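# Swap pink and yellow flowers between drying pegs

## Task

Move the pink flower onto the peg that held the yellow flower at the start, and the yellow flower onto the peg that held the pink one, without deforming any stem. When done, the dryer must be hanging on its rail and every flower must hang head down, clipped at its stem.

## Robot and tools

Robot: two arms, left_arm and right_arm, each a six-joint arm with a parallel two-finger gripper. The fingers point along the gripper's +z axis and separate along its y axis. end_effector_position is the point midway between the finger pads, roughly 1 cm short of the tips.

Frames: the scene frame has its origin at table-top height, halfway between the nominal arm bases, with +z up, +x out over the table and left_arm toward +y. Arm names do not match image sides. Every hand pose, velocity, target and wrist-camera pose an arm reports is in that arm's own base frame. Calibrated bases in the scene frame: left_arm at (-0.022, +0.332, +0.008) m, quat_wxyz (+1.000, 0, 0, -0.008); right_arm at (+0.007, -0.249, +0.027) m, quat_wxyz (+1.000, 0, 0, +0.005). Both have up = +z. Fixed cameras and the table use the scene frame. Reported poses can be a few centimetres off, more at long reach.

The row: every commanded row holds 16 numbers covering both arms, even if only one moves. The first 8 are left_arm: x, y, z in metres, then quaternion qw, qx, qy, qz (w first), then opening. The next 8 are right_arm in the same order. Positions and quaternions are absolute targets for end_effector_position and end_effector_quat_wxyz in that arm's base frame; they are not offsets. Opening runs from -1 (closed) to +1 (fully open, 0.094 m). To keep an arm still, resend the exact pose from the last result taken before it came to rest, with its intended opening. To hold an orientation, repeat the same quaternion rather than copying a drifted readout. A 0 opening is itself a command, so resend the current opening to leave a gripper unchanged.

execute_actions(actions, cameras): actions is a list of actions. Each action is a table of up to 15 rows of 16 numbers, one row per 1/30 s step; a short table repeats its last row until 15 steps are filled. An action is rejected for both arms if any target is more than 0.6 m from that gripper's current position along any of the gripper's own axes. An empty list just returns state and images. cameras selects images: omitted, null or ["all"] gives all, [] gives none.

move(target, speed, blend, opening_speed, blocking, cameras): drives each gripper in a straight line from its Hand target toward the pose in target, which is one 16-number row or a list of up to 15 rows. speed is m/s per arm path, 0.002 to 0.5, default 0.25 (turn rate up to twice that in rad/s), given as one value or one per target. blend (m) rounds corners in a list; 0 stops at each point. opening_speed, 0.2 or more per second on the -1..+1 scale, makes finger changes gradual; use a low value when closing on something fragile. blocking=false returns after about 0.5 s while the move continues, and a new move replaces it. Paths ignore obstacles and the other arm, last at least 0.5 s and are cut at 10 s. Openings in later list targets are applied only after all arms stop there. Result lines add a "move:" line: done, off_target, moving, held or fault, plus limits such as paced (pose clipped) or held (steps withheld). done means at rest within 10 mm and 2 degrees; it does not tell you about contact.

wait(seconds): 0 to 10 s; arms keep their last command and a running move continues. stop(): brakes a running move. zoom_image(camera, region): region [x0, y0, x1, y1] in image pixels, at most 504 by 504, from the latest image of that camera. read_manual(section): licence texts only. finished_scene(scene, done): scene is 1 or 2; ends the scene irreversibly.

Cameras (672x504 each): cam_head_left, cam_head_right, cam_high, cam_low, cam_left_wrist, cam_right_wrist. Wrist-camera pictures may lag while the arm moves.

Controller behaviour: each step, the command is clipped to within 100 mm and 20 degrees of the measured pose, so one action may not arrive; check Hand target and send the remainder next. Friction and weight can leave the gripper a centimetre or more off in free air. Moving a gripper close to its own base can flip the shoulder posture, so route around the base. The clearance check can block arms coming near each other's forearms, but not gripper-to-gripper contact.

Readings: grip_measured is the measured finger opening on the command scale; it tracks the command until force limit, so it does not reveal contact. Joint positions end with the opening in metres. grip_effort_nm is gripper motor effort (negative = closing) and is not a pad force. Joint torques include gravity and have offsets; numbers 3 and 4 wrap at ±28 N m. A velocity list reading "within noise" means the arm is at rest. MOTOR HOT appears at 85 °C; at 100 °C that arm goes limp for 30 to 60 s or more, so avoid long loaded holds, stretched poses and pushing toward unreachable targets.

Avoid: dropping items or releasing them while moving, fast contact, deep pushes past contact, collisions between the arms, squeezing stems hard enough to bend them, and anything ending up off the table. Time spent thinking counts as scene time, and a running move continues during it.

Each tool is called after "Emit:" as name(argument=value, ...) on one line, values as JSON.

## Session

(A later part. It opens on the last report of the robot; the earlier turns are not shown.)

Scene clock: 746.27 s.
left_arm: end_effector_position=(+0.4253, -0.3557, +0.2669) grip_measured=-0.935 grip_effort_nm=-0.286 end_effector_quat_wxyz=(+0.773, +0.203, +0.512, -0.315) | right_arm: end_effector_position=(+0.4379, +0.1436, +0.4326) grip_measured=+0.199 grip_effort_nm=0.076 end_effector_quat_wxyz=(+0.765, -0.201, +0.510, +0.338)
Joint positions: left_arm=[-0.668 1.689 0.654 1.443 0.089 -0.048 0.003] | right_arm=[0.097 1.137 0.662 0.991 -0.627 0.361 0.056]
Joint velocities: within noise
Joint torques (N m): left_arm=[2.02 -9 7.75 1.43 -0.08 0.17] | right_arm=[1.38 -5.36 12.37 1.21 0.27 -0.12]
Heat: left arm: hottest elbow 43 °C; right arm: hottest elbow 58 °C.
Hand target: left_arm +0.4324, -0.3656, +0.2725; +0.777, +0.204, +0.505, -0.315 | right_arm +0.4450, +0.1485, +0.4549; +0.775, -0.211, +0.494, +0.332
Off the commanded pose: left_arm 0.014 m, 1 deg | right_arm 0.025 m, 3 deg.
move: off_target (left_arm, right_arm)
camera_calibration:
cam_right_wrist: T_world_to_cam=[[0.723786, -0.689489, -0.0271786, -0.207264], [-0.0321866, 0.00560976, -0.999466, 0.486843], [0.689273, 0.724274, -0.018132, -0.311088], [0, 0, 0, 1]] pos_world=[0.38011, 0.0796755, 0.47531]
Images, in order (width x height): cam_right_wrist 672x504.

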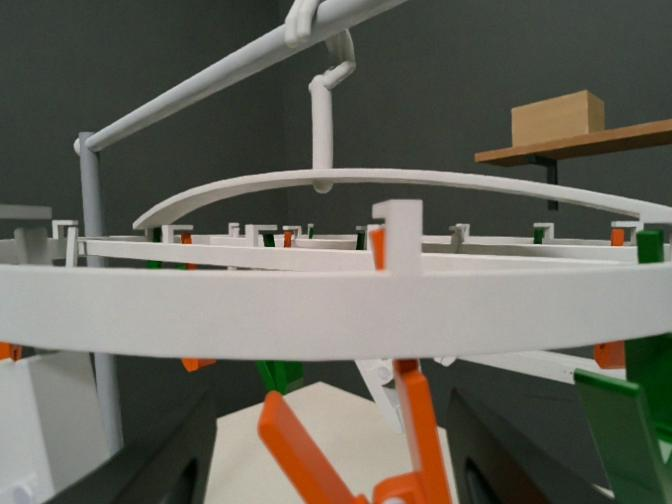

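Emit:
move(target=[[0.4330,-0.3660,0.2726,0.7774,0.2045,0.5048,-0.3148,-0.94,0.4500,0.1522,0.4565,0.7752,-0.2116,0.4938,0.3322,0.2],[0.4330,-0.3660,0.2726,0.7774,0.2045,0.5048,-0.3148,-0.94,0.4500,0.1522,0.4565,0.7752,-0.2116,0.4938,0.3322,-0.4]], speed=0.04, opening_speed=0.3, cameras=["cam_right_wrist","cam_left_wrist"])

Scene clock: 752.43 s.
left_arm: end_effector_position=(+0.4253, -0.3557, +0.2669) grip_measured=-0.935 grip_effort_nm=-0.291 end_effector_quat_wxyz=(+0.773, +0.203, +0.512, -0.315) | right_arm: end_effector_position=(+0.4416, +0.1466, +0.4338) grip_measured=-0.396 grip_effort_nm=-0.193 end_effector_quat_wxyz=(+0.765, -0.201, +0.510, +0.338)
Joint positions: left_arm=[-0.668 1.689 0.654 1.443 0.089 -0.048 0.003] | right_arm=[0.105 1.147 0.673 0.986 -0.62 0.355 0.028]
Joint velocities: within noise
Joint torques (N m): left_arm=[2.08 -8.94 7.75 1.43 -0.07 0.16] | right_arm=[1.26 -5.66 12.37 1.32 0.26 -0.13]
Heat: left arm: hottest elbow 43 °C; right arm: hottest elbow 58 °C.
Hand target: left_arm +0.4324, -0.3656, +0.2726; +0.777, +0.204, +0.505, -0.315 | right_arm +0.4486, +0.1517, +0.4561; +0.775, -0.211, +0.494, +0.332
Off the commanded pose: left_arm 0.014 m, 1 deg | right_arm 0.025 m, 3 deg.
move: off_target (left_arm, right_arm); target 2's new opening was sent with right_arm's hand 0.025 m and 3 deg from that target
camera_calibration:
cam_left_wrist: T_world_to_cam=[[-0.687872, -0.72583, -0.00145533, 0.0346984], [-0.0200757, 0.0210301, -0.999577, 0.321539], [0.725554, -0.687552, -0.0290376, -0.45491], [0, 0, 0, 1]] pos_world=[0.360385, -0.294351, 0.308244]
cam_right_wrist: T_world_to_cam=[[0.723294, -0.69004, -0.0262698, -0.20793], [-0.0315964, 0.00493139, -0.999489, 0.488012], [0.689817, 0.723754, -0.018236, -0.3159], [0, 0, 0, 1]] pos_world=[0.383727, 0.0827468, 0.47654]
Images, in order (width x height): cam_left_wrist 672x504, cam_right_wrist 672x504.

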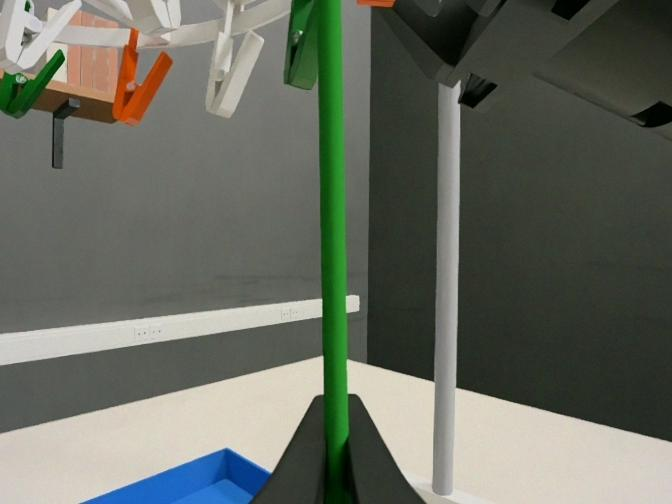

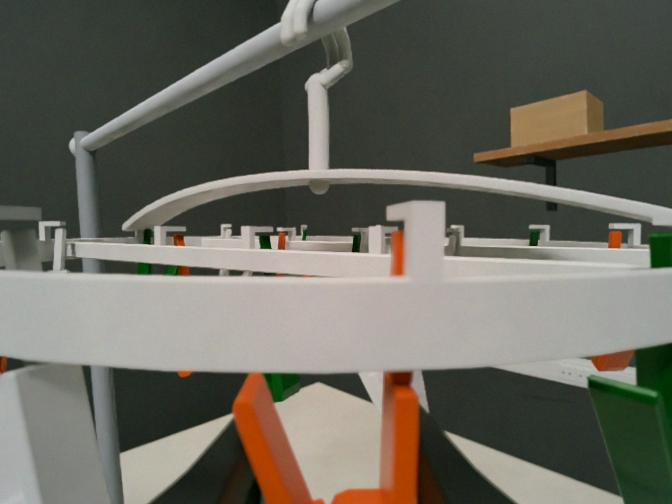

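Emit:
move(target=[[0.4330,-0.3660,0.2726,0.7774,0.2045,0.5048,-0.3148,-0.94,0.4500,0.1522,0.4565,0.7752,-0.2116,0.4938,0.3322,-0.68]], speed=0.04, opening_speed=0.2, cameras=["cam_right_wrist","cam_left_wrist"])

Scene clock: 756.53 s.
left_arm: end_effector_position=(+0.4253, -0.3557, +0.2669) grip_measured=-0.935 grip_effort_nm=-0.286 end_effector_quat_wxyz=(+0.773, +0.203, +0.512, -0.315) | right_arm: end_effector_position=(+0.4416, +0.1466, +0.4337) grip_measured=-0.583 grip_effort_nm=-1.028 end_effector_quat_wxyz=(+0.765, -0.201, +0.510, +0.338)
Joint positions: left_arm=[-0.668 1.689 0.654 1.443 0.089 -0.048 0.003] | right_arm=[0.105 1.147 0.673 0.986 -0.62 0.355 0.02]
Joint velocities: within noise
Joint torques (N m): left_arm=[1.96 -8.94 7.73 1.43 -0.07 0.16] | right_arm=[1.44 -5.66 12.37 1.22 0.25 -0.14]
Heat: left arm: hottest elbow 43 °C; right arm: hottest elbow 59 °C.
Hand target: left_arm +0.4324, -0.3656, +0.2726; +0.777, +0.204, +0.505, -0.315 | right_arm +0.4486, +0.1517, +0.4561; +0.775, -0.211, +0.494, +0.332
Off the commanded pose: left_arm 0.014 m, 1 deg | right_arm 0.025 m, 3 deg.
move: off_target (left_arm, right_arm)
camera_calibration:
cam_left_wrist: T_world_to_cam=[[-0.687872, -0.72583, -0.00145533, 0.0346984], [-0.0200757, 0.0210301, -0.999577, 0.321539], [0.725554, -0.687552, -0.0290376, -0.45491], [0, 0, 0, 1]] pos_world=[0.360385, -0.294351, 0.308244]
cam_right_wrist: T_world_to_cam=[[0.723284, -0.690041, -0.0265166, -0.207846], [-0.0319756, 0.00489136, -0.999477, 0.488111], [0.68981, 0.723753, -0.0185267, -0.315802], [0, 0, 0, 1]] pos_world=[0.383783, 0.0827527, 0.476493]
Images, in order (width x height): cam_left_wrist 672x504, cam_right_wrist 672x504.

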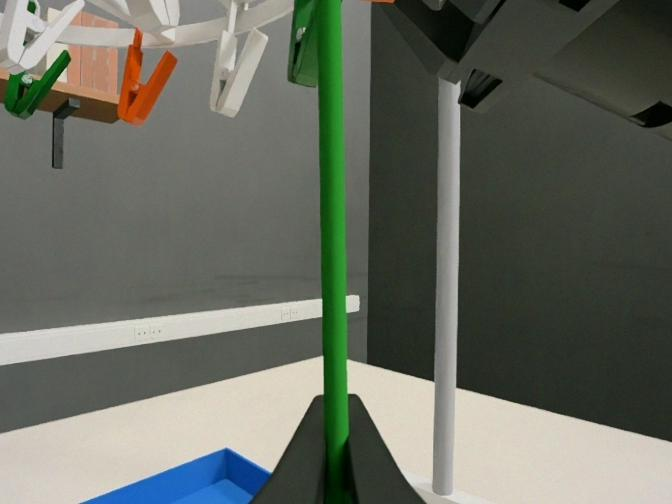

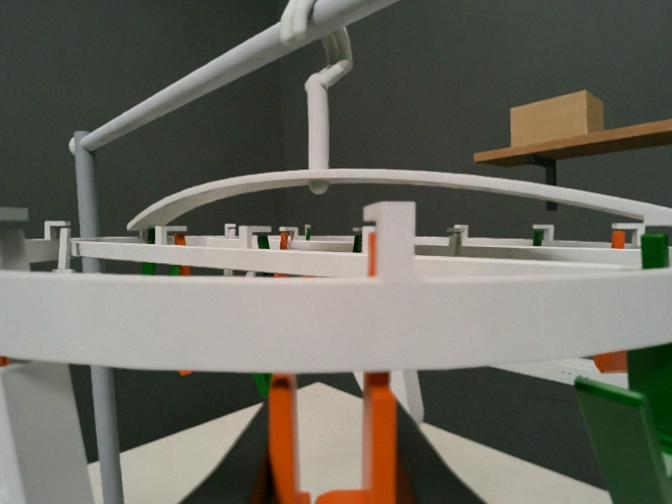

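Emit:
move(target=[[0.4850,-0.4365,0.2900,0.7903,0.1961,0.4843,-0.3201,-0.94,0.4500,0.1522,0.4565,0.7752,-0.2116,0.4938,0.3322,-0.68]], speed=0.06, cameras=["cam_right_wrist","cam_left_wrist","cam_head_right","cam_high","cam_low"])

Scene clock: 785.47 s.
left_arm: end_effector_position=(+0.4790, -0.4235, +0.2833) grip_measured=-0.935 grip_effort_nm=-0.291 end_effector_quat_wxyz=(+0.786, +0.194, +0.493, -0.320) | right_arm: end_effector_position=(+0.4416, +0.1466, +0.4337) grip_measured=-0.583 grip_effort_nm=-1.033 end_effector_quat_wxyz=(+0.765, -0.201, +0.510, +0.338)
Joint positions: left_arm=[-0.711 1.834 0.918 1.372 0.046 -0.033 0.003] | right_arm=[0.105 1.147 0.673 0.986 -0.62 0.355 0.02]
Joint velocities: within noise
Joint torques (N m): left_arm=[1.85 -11.58 8.9 1.43 -0.08 0.16] | right_arm=[1.38 -5.83 12.34 1.21 0.26 -0.12]
Heat: left arm: hottest elbow 44 °C; right arm: hottest elbow 61 °C.
Hand target: left_arm +0.4843, -0.4359, +0.2898; +0.790, +0.196, +0.484, -0.320 | right_arm +0.4485, +0.1517, +0.4561; +0.775, -0.211, +0.494, +0.332
Off the commanded pose: left_arm 0.016 m, 1 deg | right_arm 0.025 m, 3 deg.
move: off_target (left_arm, right_arm)
camera_calibration:
cam_left_wrist: T_world_to_cam=[[-0.686041, -0.727562, -0.000768299, 0.0206333], [0.0152246, -0.0133, -0.999796, 0.308969], [0.727404, -0.685913, 0.0202012, -0.554205], [0, 0, 0, 1]] pos_world=[0.412582, -0.361015, 0.320117]
cam_right_wrist: T_world_to_cam=[[0.723284, -0.690041, -0.0265166, -0.207846], [-0.0319756, 0.00489136, -0.999477, 0.488111], [0.68981, 0.723753, -0.0185267, -0.315802], [0, 0, 0, 1]] pos_world=[0.383783, 0.0827527, 0.476493]
Images, in order (width x height): cam_head_right 672x504, cam_high 672x504, cam_low 672x504, cam_left_wrist 672x504, cam_right_wrist 672x504.

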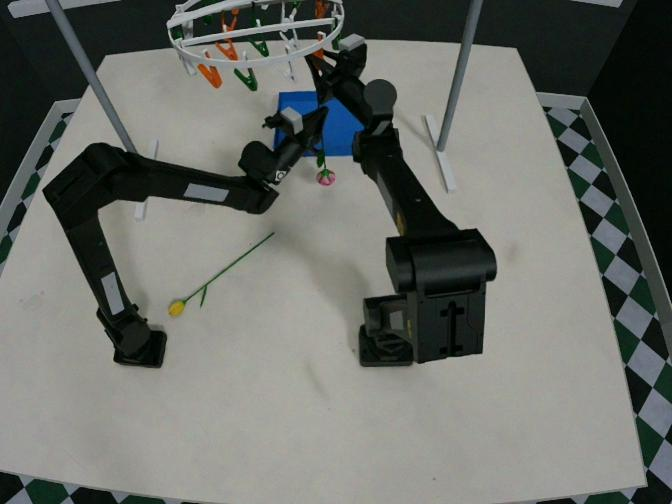

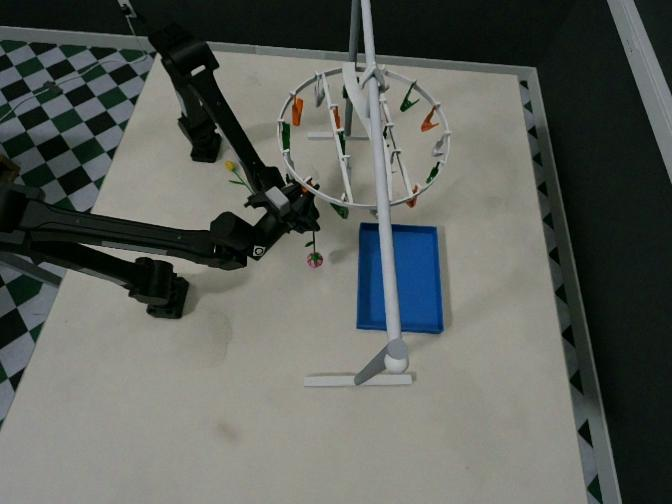

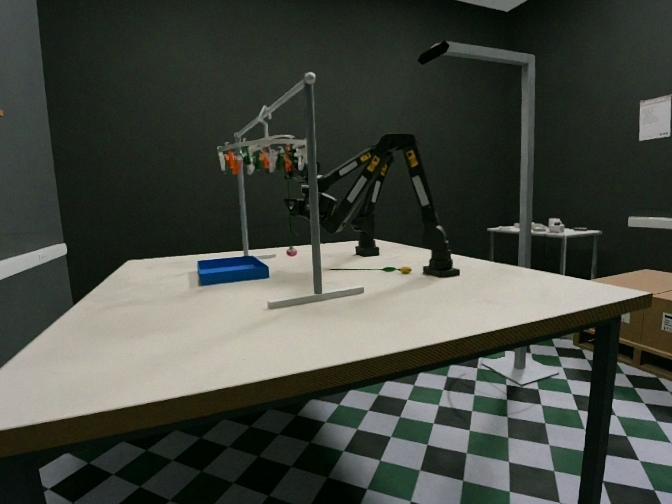

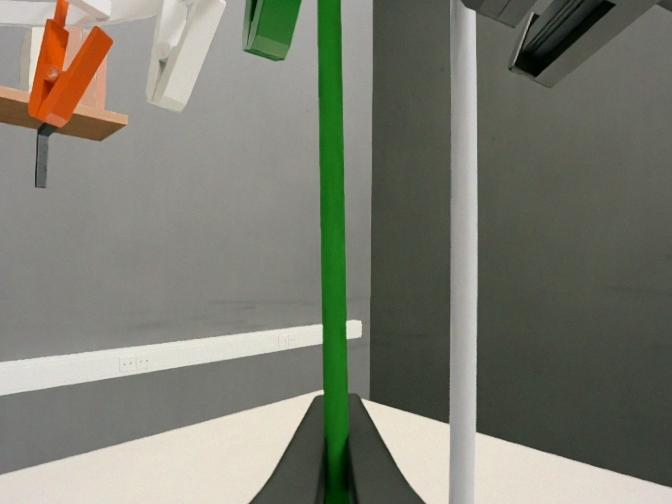

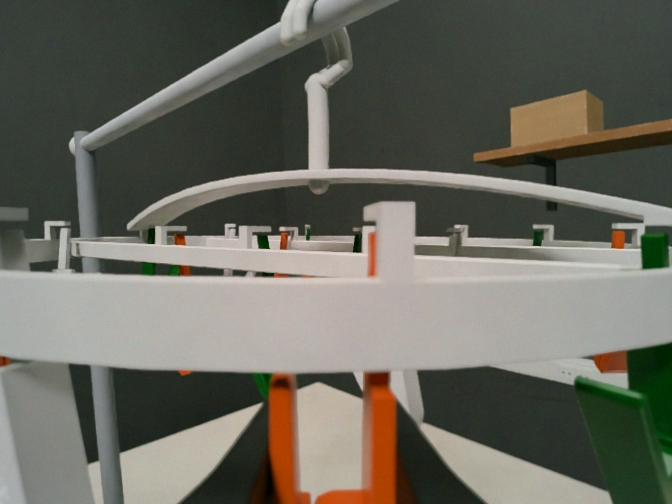

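Emit:
zoom_image(camera="cam_high", region=[260, 150, 360, 290])

Emit:
zoom_image(camera="cam_low", region=[260, 120, 350, 270])

Emit:
zoom_image(camera="cam_head_right", region=[270, 20, 390, 200])

Scaled by 3.600 from the camera's 672x504 image, which has a finer 960x720 frame.

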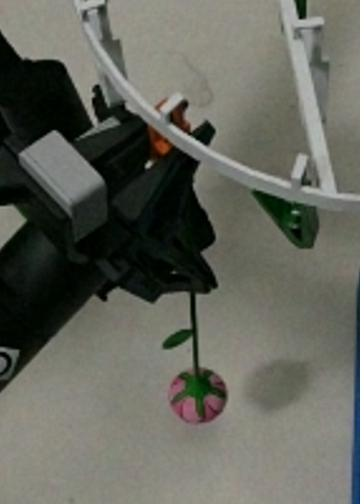

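Scaled by 3.360 from the camera's 672x504 image, which has a finer 960x720 frame.

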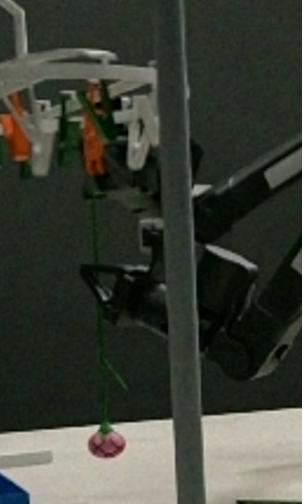

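Scaled by 2.800 from the camera's 672x504 image, which has a finer 960x720 frame.

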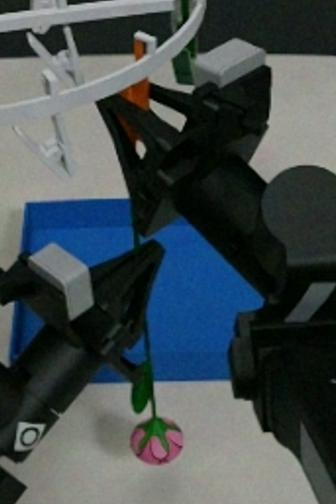

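Emit:
move(target=[[0.4802,-0.4437,0.2940,0.7903,0.1961,0.4843,-0.3201,-0.94,0.4500,0.1522,0.4565,0.7752,-0.2116,0.4938,0.3322,-0.68]], speed=0.04, cameras=["cam_left_wrist","cam_low"])

Emit:
zoom_image(camera="cam_low", region=[265, 130, 325, 190])

Scene clock: 796.70 s.
left_arm: end_effector_position=(+0.4754, -0.4314, +0.2830) grip_measured=-0.935 grip_effort_nm=-0.291 end_effector_quat_wxyz=(+0.784, +0.195, +0.495, -0.319) | right_arm: end_effector_position=(+0.4416, +0.1466, +0.4337) grip_measured=-0.583 grip_effort_nm=-1.038 end_effector_quat_wxyz=(+0.765, -0.201, +0.510, +0.338)
Joint positions: left_arm=[-0.728 1.834 0.923 1.36 0.031 -0.026 0.003] | right_arm=[0.105 1.147 0.673 0.986 -0.62 0.355 0.02]
Joint velocities: within noise
Joint torques (N m): left_arm=[1.85 -12.16 8.84 1.46 -0.08 0.16] | right_arm=[1.14 -5.66 12.33 1.25 0.25 -0.12]
Heat: left arm: hottest elbow 45 °C; right arm: hottest elbow 62 °C.
Hand target: left_arm +0.4795, -0.4431, +0.2938; +0.790, +0.196, +0.484, -0.320 | right_arm +0.4485, +0.1517, +0.4561; +0.775, -0.211, +0.494, +0.332
Off the commanded pose: left_arm 0.017 m, 1 deg | right_arm 0.025 m, 3 deg.
move: off_target (left_arm, right_arm)
camera_calibration:
cam_left_wrist: T_world_to_cam=[[-0.686245, -0.72737, -0.000380784, 0.0124221], [0.010172, -0.00907344, -0.999907, 0.312885], [0.727299, -0.686185, 0.0136254, -0.555164], [0, 0, 0, 1]] pos_world=[0.409112, -0.369071, 0.320425]
Images, in order (width x height): cam_low 672x504, cam_left_wrist 672x504.

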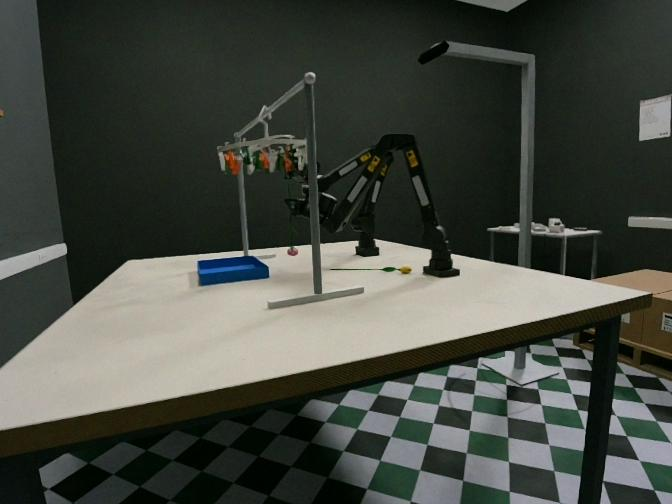

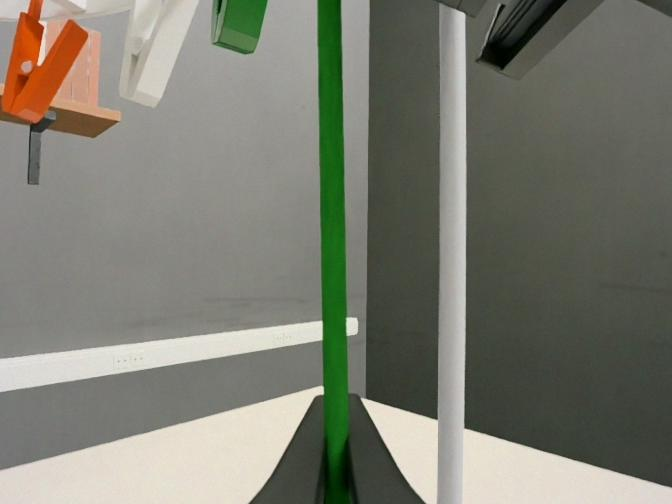

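Scaled by 8.400 from the camera's 672x504 image, which has a finer 960x720 frame.

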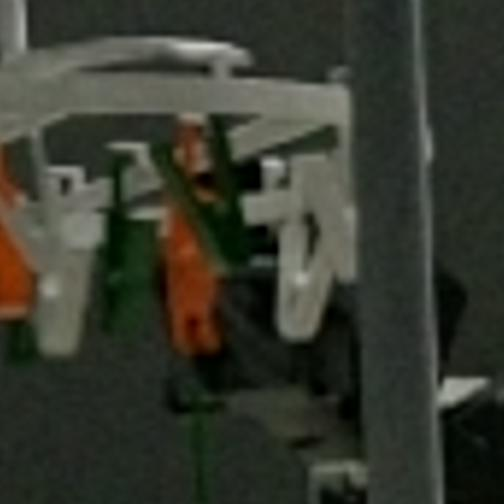

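Emit:
move(target=[[0.4802,-0.4435,0.3080,0.7903,0.1961,0.4843,-0.3201,-0.94,0.4500,0.1522,0.4565,0.7752,-0.2116,0.4938,0.3322,-0.68]], speed=0.03, cameras=["cam_left_wrist","cam_low"])

Emit:
zoom_image(camera="cam_low", region=[265, 130, 325, 190])

Emit:
zoom_image(camera="cam_left_wrist", region=[230, 0, 480, 100])

Scene clock: 806.73 s.
left_arm: end_effector_position=(+0.4780, -0.4340, +0.2754) grip_measured=-0.935 grip_effort_nm=-0.286 end_effector_quat_wxyz=(+0.776, +0.200, +0.509, -0.316) | right_arm: end_effector_position=(+0.4416, +0.1466, +0.4337) grip_measured=-0.583 grip_effort_nm=-1.023 end_effector_quat_wxyz=(+0.765, -0.201, +0.510, +0.338)
Joint positions: left_arm=[-0.728 1.834 0.924 1.325 0.031 -0.024 0.003] | right_arm=[0.105 1.147 0.673 0.986 -0.62 0.355 0.02]
Joint velocities: within noise
Joint torques (N m): left_arm=[1.9 -14.56 9.05 1.4 -0.06 0.16] | right_arm=[1.38 -5.54 12.31 1.22 0.26 -0.12]
Heat: left arm: hottest elbow 45 °C; right arm: hottest elbow 62 °C.
Hand target: left_arm +0.4788, -0.4422, +0.3078; +0.790, +0.196, +0.484, -0.320 | right_arm +0.4485, +0.1517, +0.4561; +0.775, -0.211, +0.494, +0.332
Off the commanded pose: left_arm 0.034 m, 3 deg | right_arm 0.025 m, 3 deg.
move: off_target (left_arm, right_arm)
camera_calibration:
cam_left_wrist: T_world_to_cam=[[-0.685931, -0.727666, -0.000302101, 0.0120414], [-0.014842, 0.0144058, -0.999786, 0.327369], [0.727515, -0.68578, -0.0206814, -0.549179], [0, 0, 0, 1]] pos_world=[0.412654, -0.37257, 0.315945]
Images, in order (width x height): cam_low 672x504, cam_left_wrist 672x504.

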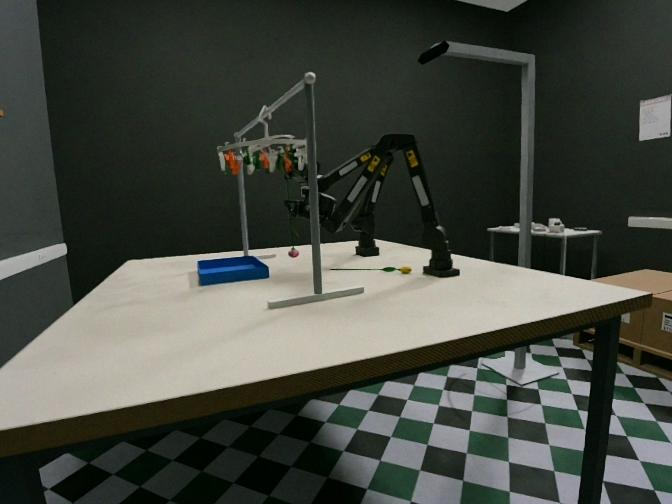

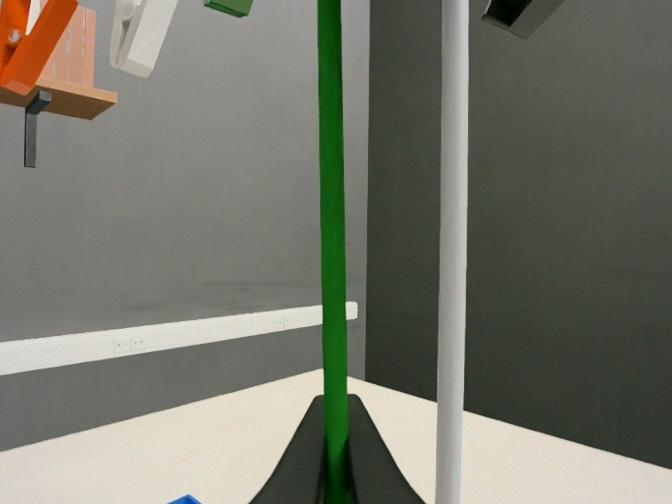

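Scaled by 8.400 from the camera's 672x504 image, which has a finer 960x720 frame.

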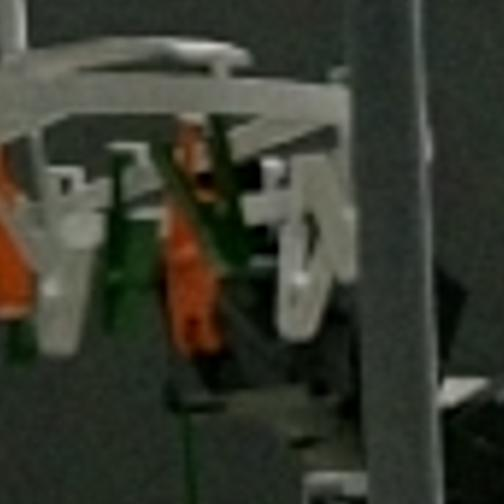

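Scaled by 2.016 from the camera's 672x504 image, which has a finer 960x720 frame.

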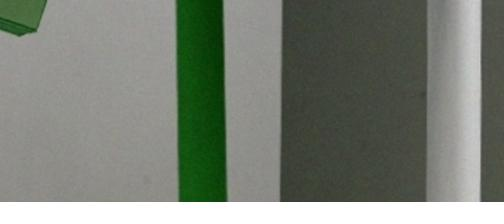

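Emit:
move(target=[[0.4802,-0.4435,0.3150,0.7903,0.1961,0.4843,-0.3201,-0.94,0.4500,0.1522,0.4565,0.7752,-0.2116,0.4938,0.3322,-0.68]], speed=0.03, cameras=["cam_left_wrist","cam_low"])

Emit:
zoom_image(camera="cam_low", region=[265, 130, 325, 190])

Scene clock: 811.00 s.
left_arm: end_effector_position=(+0.4785, -0.4344, +0.2829) grip_measured=-0.935 grip_effort_nm=-0.291 end_effector_quat_wxyz=(+0.776, +0.200, +0.508, -0.316) | right_arm: end_effector_position=(+0.4416, +0.1466, +0.4337) grip_measured=-0.583 grip_effort_nm=-1.033 end_effector_quat_wxyz=(+0.765, -0.201, +0.510, +0.338)
Joint positions: left_arm=[-0.728 1.82 0.929 1.307 0.031 -0.024 0.003] | right_arm=[0.105 1.147 0.673 0.986 -0.62 0.355 0.02]
Joint velocities: within noise
Joint torques (N m): left_arm=[1.9 -14.56 9.06 1.44 -0.05 0.16] | right_arm=[1.32 -5.89 12.36 1.25 0.26 -0.13]
Heat: left arm: hottest elbow 45 °C; right arm: hottest elbow 63 °C.
Hand target: left_arm +0.4788, -0.4422, +0.3150; +0.790, +0.196, +0.484, -0.320 | right_arm +0.4485, +0.1517, +0.4561; +0.775, -0.211, +0.494, +0.332
Off the commanded pose: left_arm 0.033 m, 3 deg | right_arm 0.025 m, 3 deg.
move: off_target (left_arm, right_arm)
camera_calibration:
cam_left_wrist: T_world_to_cam=[[-0.685931, -0.727667, -0.00035461, 0.0120771], [-0.0134189, 0.0131364, -0.999824, 0.333639], [0.727543, -0.685805, -0.0187751, -0.550278], [0, 0, 0, 1]] pos_world=[0.413112, -0.372978, 0.323253]
Images, in order (width x height): cam_low 672x504, cam_left_wrist 672x504.

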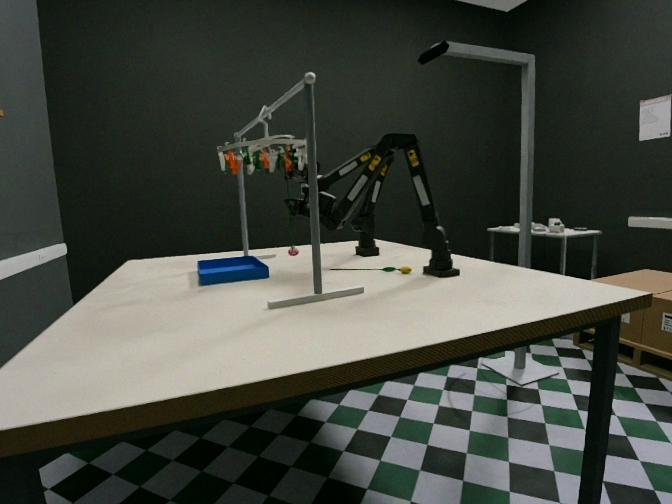

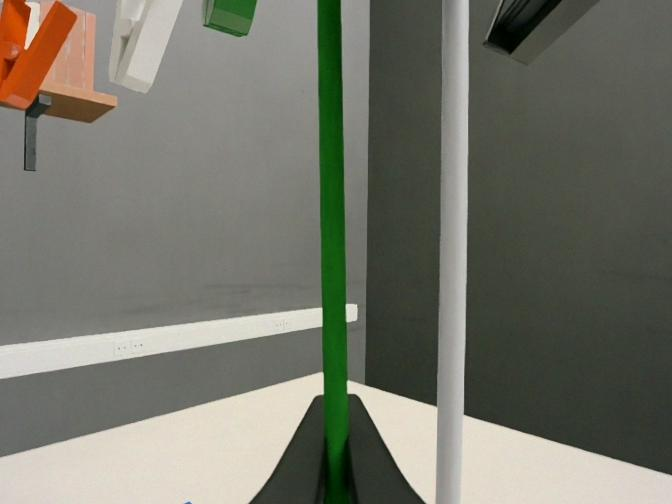

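Scaled by 8.400 from the camera's 672x504 image, which has a finer 960x720 frame.

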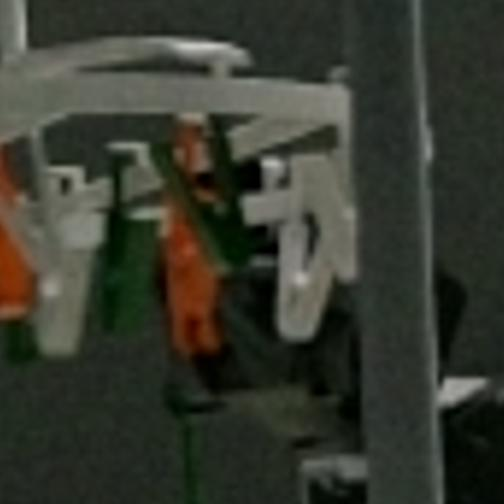

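Emit:
move(target=[[0.4772,-0.4410,0.3160,0.8027,0.1877,0.4634,-0.3251,-0.94,0.4500,0.1522,0.4565,0.7752,-0.2116,0.4938,0.3322,-0.68]], speed=0.03, cameras=["cam_left_wrist","cam_low"])

Emit:
zoom_image(camera="cam_low", region=[265, 130, 325, 190])

Scene clock: 815.43 s.
left_arm: end_effector_position=(+0.4750, -0.4311, +0.2934) grip_measured=-0.935 grip_effort_nm=-0.291 end_effector_quat_wxyz=(+0.788, +0.193, +0.489, -0.320) | right_arm: end_effector_position=(+0.4416, +0.1466, +0.4337) grip_measured=-0.583 grip_effort_nm=-1.028 end_effector_quat_wxyz=(+0.765, -0.201, +0.510, +0.338)
Joint positions: left_arm=[-0.728 1.82 0.929 1.353 0.029 -0.024 0.003] | right_arm=[0.105 1.147 0.673 0.986 -0.62 0.355 0.02]
Joint velocities: within noise
Joint torques (N m): left_arm=[1.85 -12.51 9.21 2.62 -0.07 0.15] | right_arm=[1.38 -5.66 12.33 1.22 0.25 -0.12]
Heat: left arm: hottest elbow 45 °C; right arm: hottest elbow 63 °C.
Hand target: left_arm +0.4761, -0.4400, +0.3159; +0.803, +0.187, +0.464, -0.325 | right_arm +0.4485, +0.1517, +0.4561; +0.775, -0.211, +0.494, +0.332
Off the commanded pose: left_arm 0.025 m, 4 deg | right_arm 0.025 m, 3 deg.
move: off_target (left_arm, right_arm)
camera_calibration:
cam_left_wrist: T_world_to_cam=[[-0.68515, -0.728401, -0.00113466, 0.0116878], [0.0212725, -0.0184523, -0.999603, 0.31392], [0.728091, -0.684903, 0.0281376, -0.558935], [0, 0, 0, 1]] pos_world=[0.408285, -0.36851, 0.329536]
Images, in order (width x height): cam_low 672x504, cam_left_wrist 672x504.

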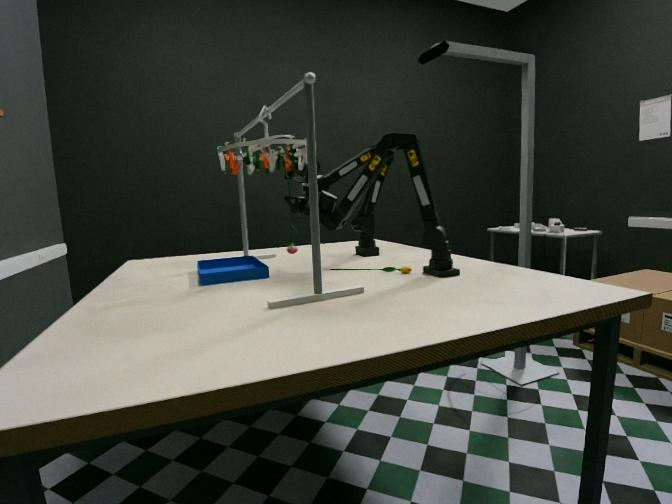

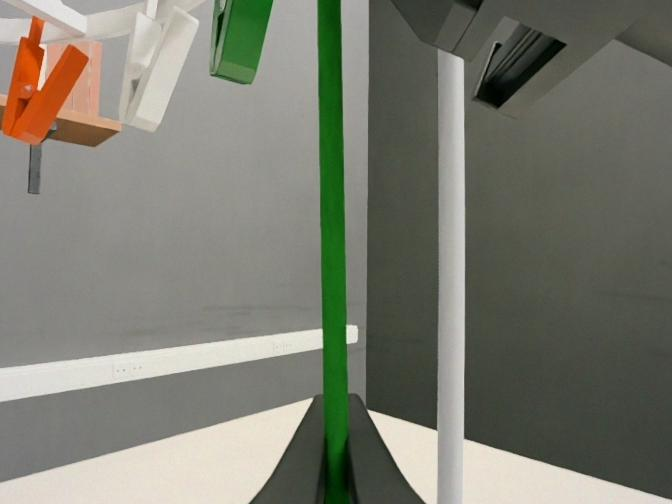

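Scaled by 8.400 from the camera's 672x504 image, which has a finer 960x720 frame.

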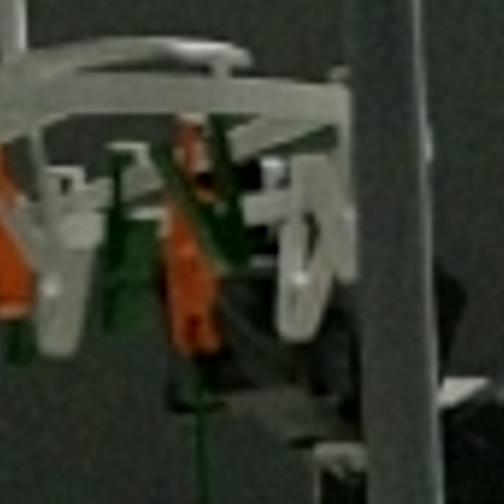

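Emit:
move(target=[[0.4772,-0.4408,0.3230,0.8027,0.1877,0.4634,-0.3251,-0.94,0.4500,0.1522,0.4565,0.7752,-0.2116,0.4938,0.3322,-0.68]], speed=0.03, cameras=["cam_left_wrist","cam_low"])

Emit:
zoom_image(camera="cam_low", region=[265, 130, 325, 190])

Emit:
zoom_image(camera="cam_left_wrist", region=[230, 0, 480, 100])

Scene clock: 819.73 s.
left_arm: end_effector_position=(+0.4757, -0.4317, +0.2958) grip_measured=-0.935 grip_effort_nm=-0.286 end_effector_quat_wxyz=(+0.789, +0.192, +0.487, -0.320) | right_arm: end_effector_position=(+0.4416, +0.1466, +0.4337) grip_measured=-0.583 grip_effort_nm=-1.033 end_effector_quat_wxyz=(+0.765, -0.201, +0.510, +0.338)
Joint positions: left_arm=[-0.728 1.82 0.934 1.354 0.029 -0.024 0.003] | right_arm=[0.105 1.147 0.673 0.986 -0.62 0.355 0.02]
Joint velocities: within noise
Joint torques (N m): left_arm=[1.9 -13.74 9.03 1.83 -0.05 0.15] | right_arm=[1.32 -5.71 12.33 1.22 0.25 -0.12]
Heat: left arm: hottest elbow 46 °C; right arm: hottest elbow 63 °C.
Hand target: left_arm +0.4760, -0.4397, +0.3229; +0.803, +0.187, +0.463, -0.325 | right_arm +0.4485, +0.1517, +0.4561; +0.775, -0.211, +0.494, +0.332
Off the commanded pose: left_arm 0.029 m, 3 deg | right_arm 0.025 m, 3 deg.
move: off_target (left_arm, right_arm)
camera_calibration:
cam_left_wrist: T_world_to_cam=[[-0.685146, -0.728405, -0.00127595, 0.0117515], [0.0252562, -0.0220056, -0.999439, 0.312786], [0.727968, -0.684793, 0.0334738, -0.561355], [0, 0, 0, 1]] pos_world=[0.4088, -0.368969, 0.331416]
Images, in order (width x height): cam_low 672x504, cam_left_wrist 672x504.

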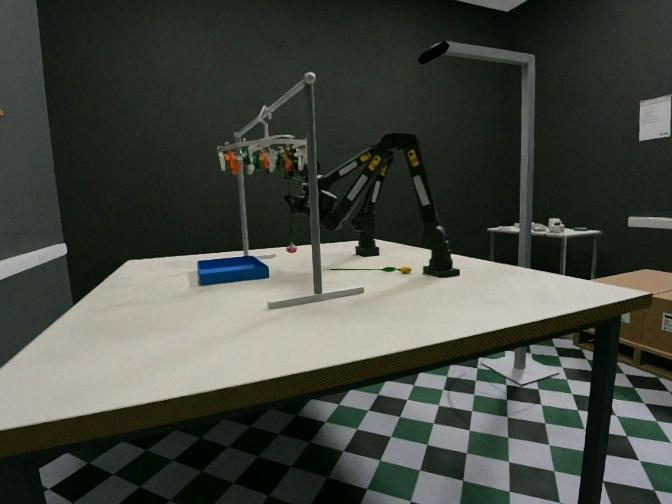

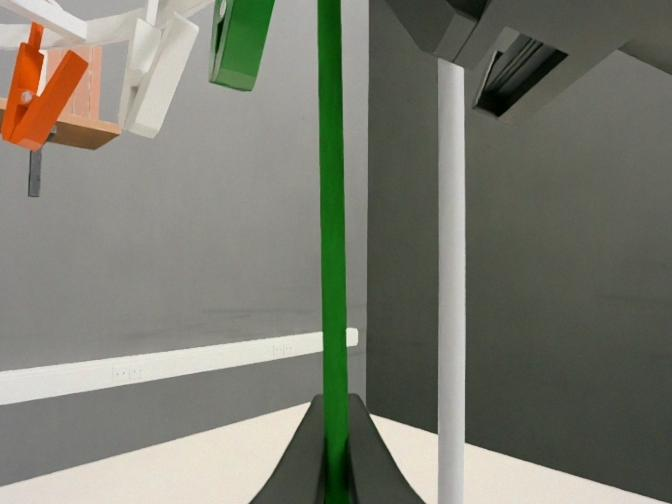

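Scaled by 8.400 from the camera's 672x504 image, which has a finer 960x720 frame.

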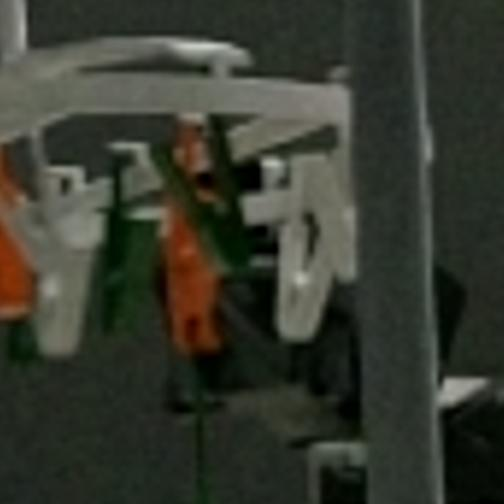

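Scaled by 2.016 from the camera's 672x504 image, which has a finer 960x720 frame.

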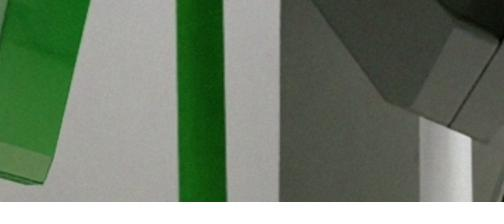

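Emit:
move(target=[[0.4768,-0.4405,0.3290,0.8027,0.1877,0.4634,-0.3251,-0.94,0.4500,0.1522,0.4565,0.7752,-0.2116,0.4938,0.3322,-0.68]], speed=0.03, cameras=["cam_left_wrist","cam_low","cam_right_wrist"])

Emit:
zoom_image(camera="cam_low", region=[265, 130, 325, 190])

Emit:
zoom_image(camera="cam_left_wrist", region=[230, 0, 480, 100])

Scene clock: 824.10 s.
left_arm: end_effector_position=(+0.4759, -0.4319, +0.2959) grip_measured=-0.935 grip_effort_nm=-0.291 end_effector_quat_wxyz=(+0.789, +0.193, +0.488, -0.320) | right_arm: end_effector_position=(+0.4416, +0.1466, +0.4337) grip_measured=-0.583 grip_effort_nm=-1.028 end_effector_quat_wxyz=(+0.765, -0.201, +0.510, +0.338)
Joint positions: left_arm=[-0.728 1.819 0.935 1.35 0.029 -0.024 0.003] | right_arm=[0.105 1.147 0.673 0.986 -0.62 0.355 0.02]
Joint velocities: within noise
Joint torques (N m): left_arm=[1.85 -14.51 9.07 1.29 -0.05 0.15] | right_arm=[1.32 -5.77 12.3 1.28 0.27 -0.11]
Heat: left arm: hottest elbow 46 °C; right arm: hottest elbow 63 °C.
Hand target: left_arm +0.4753, -0.4391, +0.3289; +0.803, +0.187, +0.463, -0.325 | right_arm +0.4485, +0.1517, +0.4561; +0.775, -0.211, +0.494, +0.332
Off the commanded pose: left_arm 0.034 m, 3 deg | right_arm 0.025 m, 3 deg.
move: off_target (left_arm, right_arm)
camera_calibration:
cam_left_wrist: T_world_to_cam=[[-0.685147, -0.728403, -0.0012255, 0.0117452], [0.0238336, -0.0207366, -0.999501, 0.314153], [0.728014, -0.684835, 0.0315681, -0.561096], [0, 0, 0, 1]] pos_world=[0.409046, -0.369188, 0.331723]
cam_right_wrist: T_world_to_cam=[[0.723284, -0.690041, -0.0265166, -0.207846], [-0.0319756, 0.00489136, -0.999477, 0.488111], [0.68981, 0.723753, -0.0185267, -0.315802], [0, 0, 0, 1]] pos_world=[0.383783, 0.0827527, 0.476493]
Images, in order (width x height): cam_low 672x504, cam_left_wrist 672x504, cam_right_wrist 672x504.

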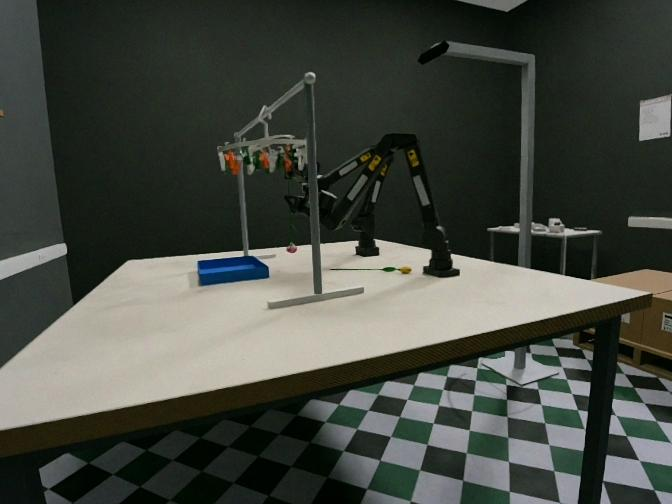

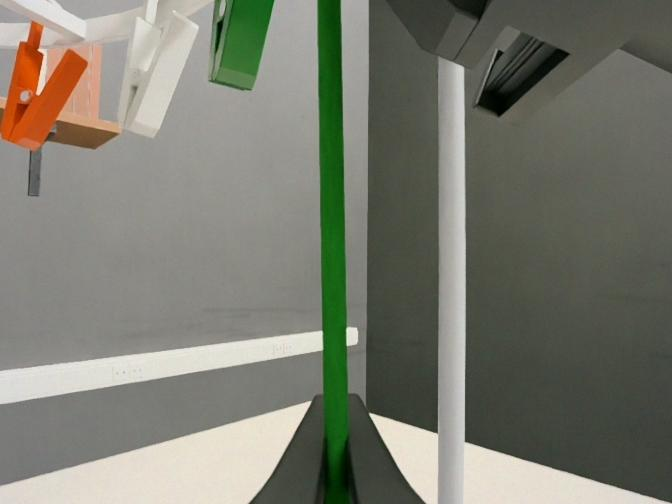

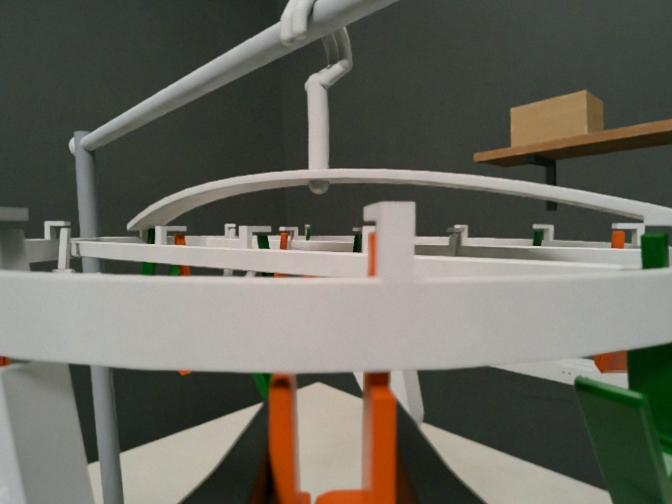

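Scaled by 8.400 from the camera's 672x504 image, which has a finer 960x720 frame.

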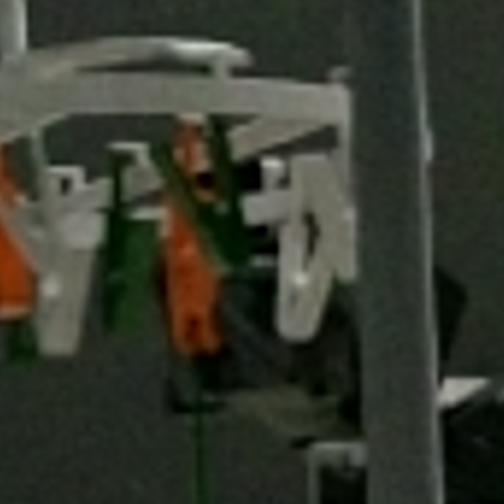

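Scaled by 2.016 from the camera's 672x504 image, which has a finer 960x720 frame.

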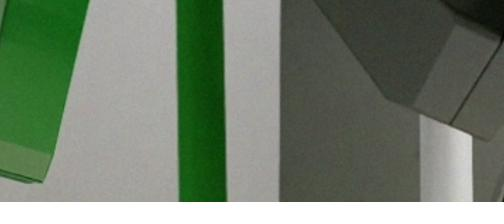

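Emit:
move(target=[[0.4765,-0.4402,0.3355,0.8027,0.1877,0.4634,-0.3251,-0.94,0.4500,0.1522,0.4565,0.7752,-0.2116,0.4938,0.3322,-0.68]], speed=0.03, cameras=["cam_left_wrist","cam_low"])

Emit:
zoom_image(camera="cam_low", region=[265, 130, 325, 190])

Emit:
zoom_image(camera="cam_left_wrist", region=[230, 0, 480, 100])

Scene clock: 827.73 s.
left_arm: end_effector_position=(+0.4754, -0.4314, +0.3015) grip_measured=-0.935 grip_effort_nm=-0.291 end_effector_quat_wxyz=(+0.788, +0.193, +0.489, -0.320) | right_arm: end_effector_position=(+0.4416, +0.1466, +0.4337) grip_measured=-0.583 grip_effort_nm=-1.033 end_effector_quat_wxyz=(+0.765, -0.201, +0.510, +0.338)
Joint positions: left_arm=[-0.728 1.804 0.935 1.334 0.029 -0.024 0.003] | right_arm=[0.105 1.147 0.673 0.986 -0.62 0.355 0.02]
Joint velocities: within noise
Joint torques (N m): left_arm=[1.85 -14.51 9.35 1.31 -0.05 0.15] | right_arm=[1.49 -5.71 12.29 1.22 0.26 -0.13]
Heat: left arm: hottest elbow 46 °C; right arm: hottest elbow 63 °C.
Hand target: left_arm +0.4750, -0.4388, +0.3352; +0.803, +0.187, +0.463, -0.325 | right_arm +0.4485, +0.1517, +0.4561; +0.775, -0.211, +0.494, +0.332
Off the commanded pose: left_arm 0.035 m, 3 deg | right_arm 0.025 m, 3 deg.
move: off_target (left_arm, right_arm)
camera_calibration:
cam_left_wrist: T_world_to_cam=[[-0.685149, -0.728402, -0.00118513, 0.0117227], [0.0226954, -0.0197214, -0.999548, 0.32079], [0.728049, -0.684866, 0.0300435, -0.560149], [0, 0, 0, 1]] pos_world=[0.408568, -0.368762, 0.337488]
Images, in order (width x height): cam_low 672x504, cam_left_wrist 672x504.

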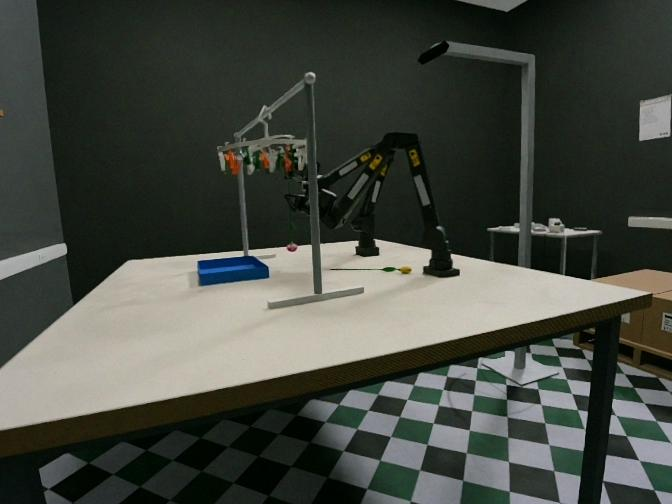

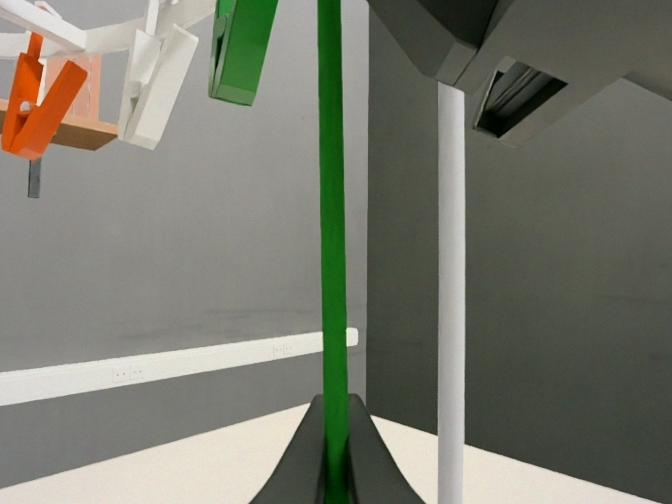

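Scaled by 8.400 from the camera's 672x504 image, which has a finer 960x720 frame.

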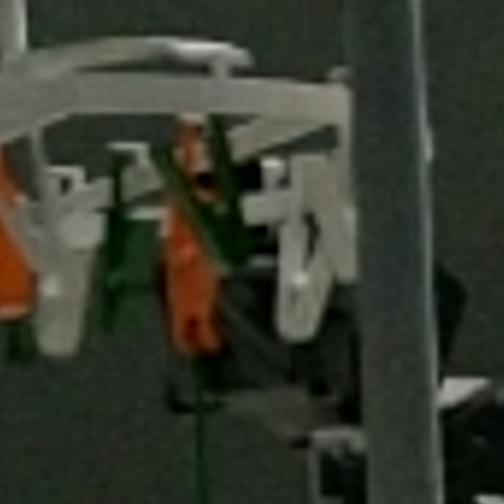

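Scaled by 2.016 from the camera's 672x504 image, which has a finer 960x720 frame.

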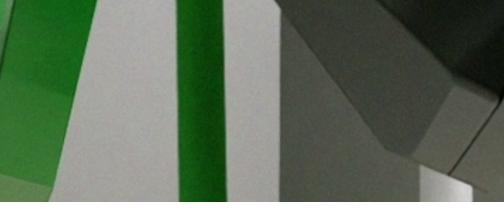

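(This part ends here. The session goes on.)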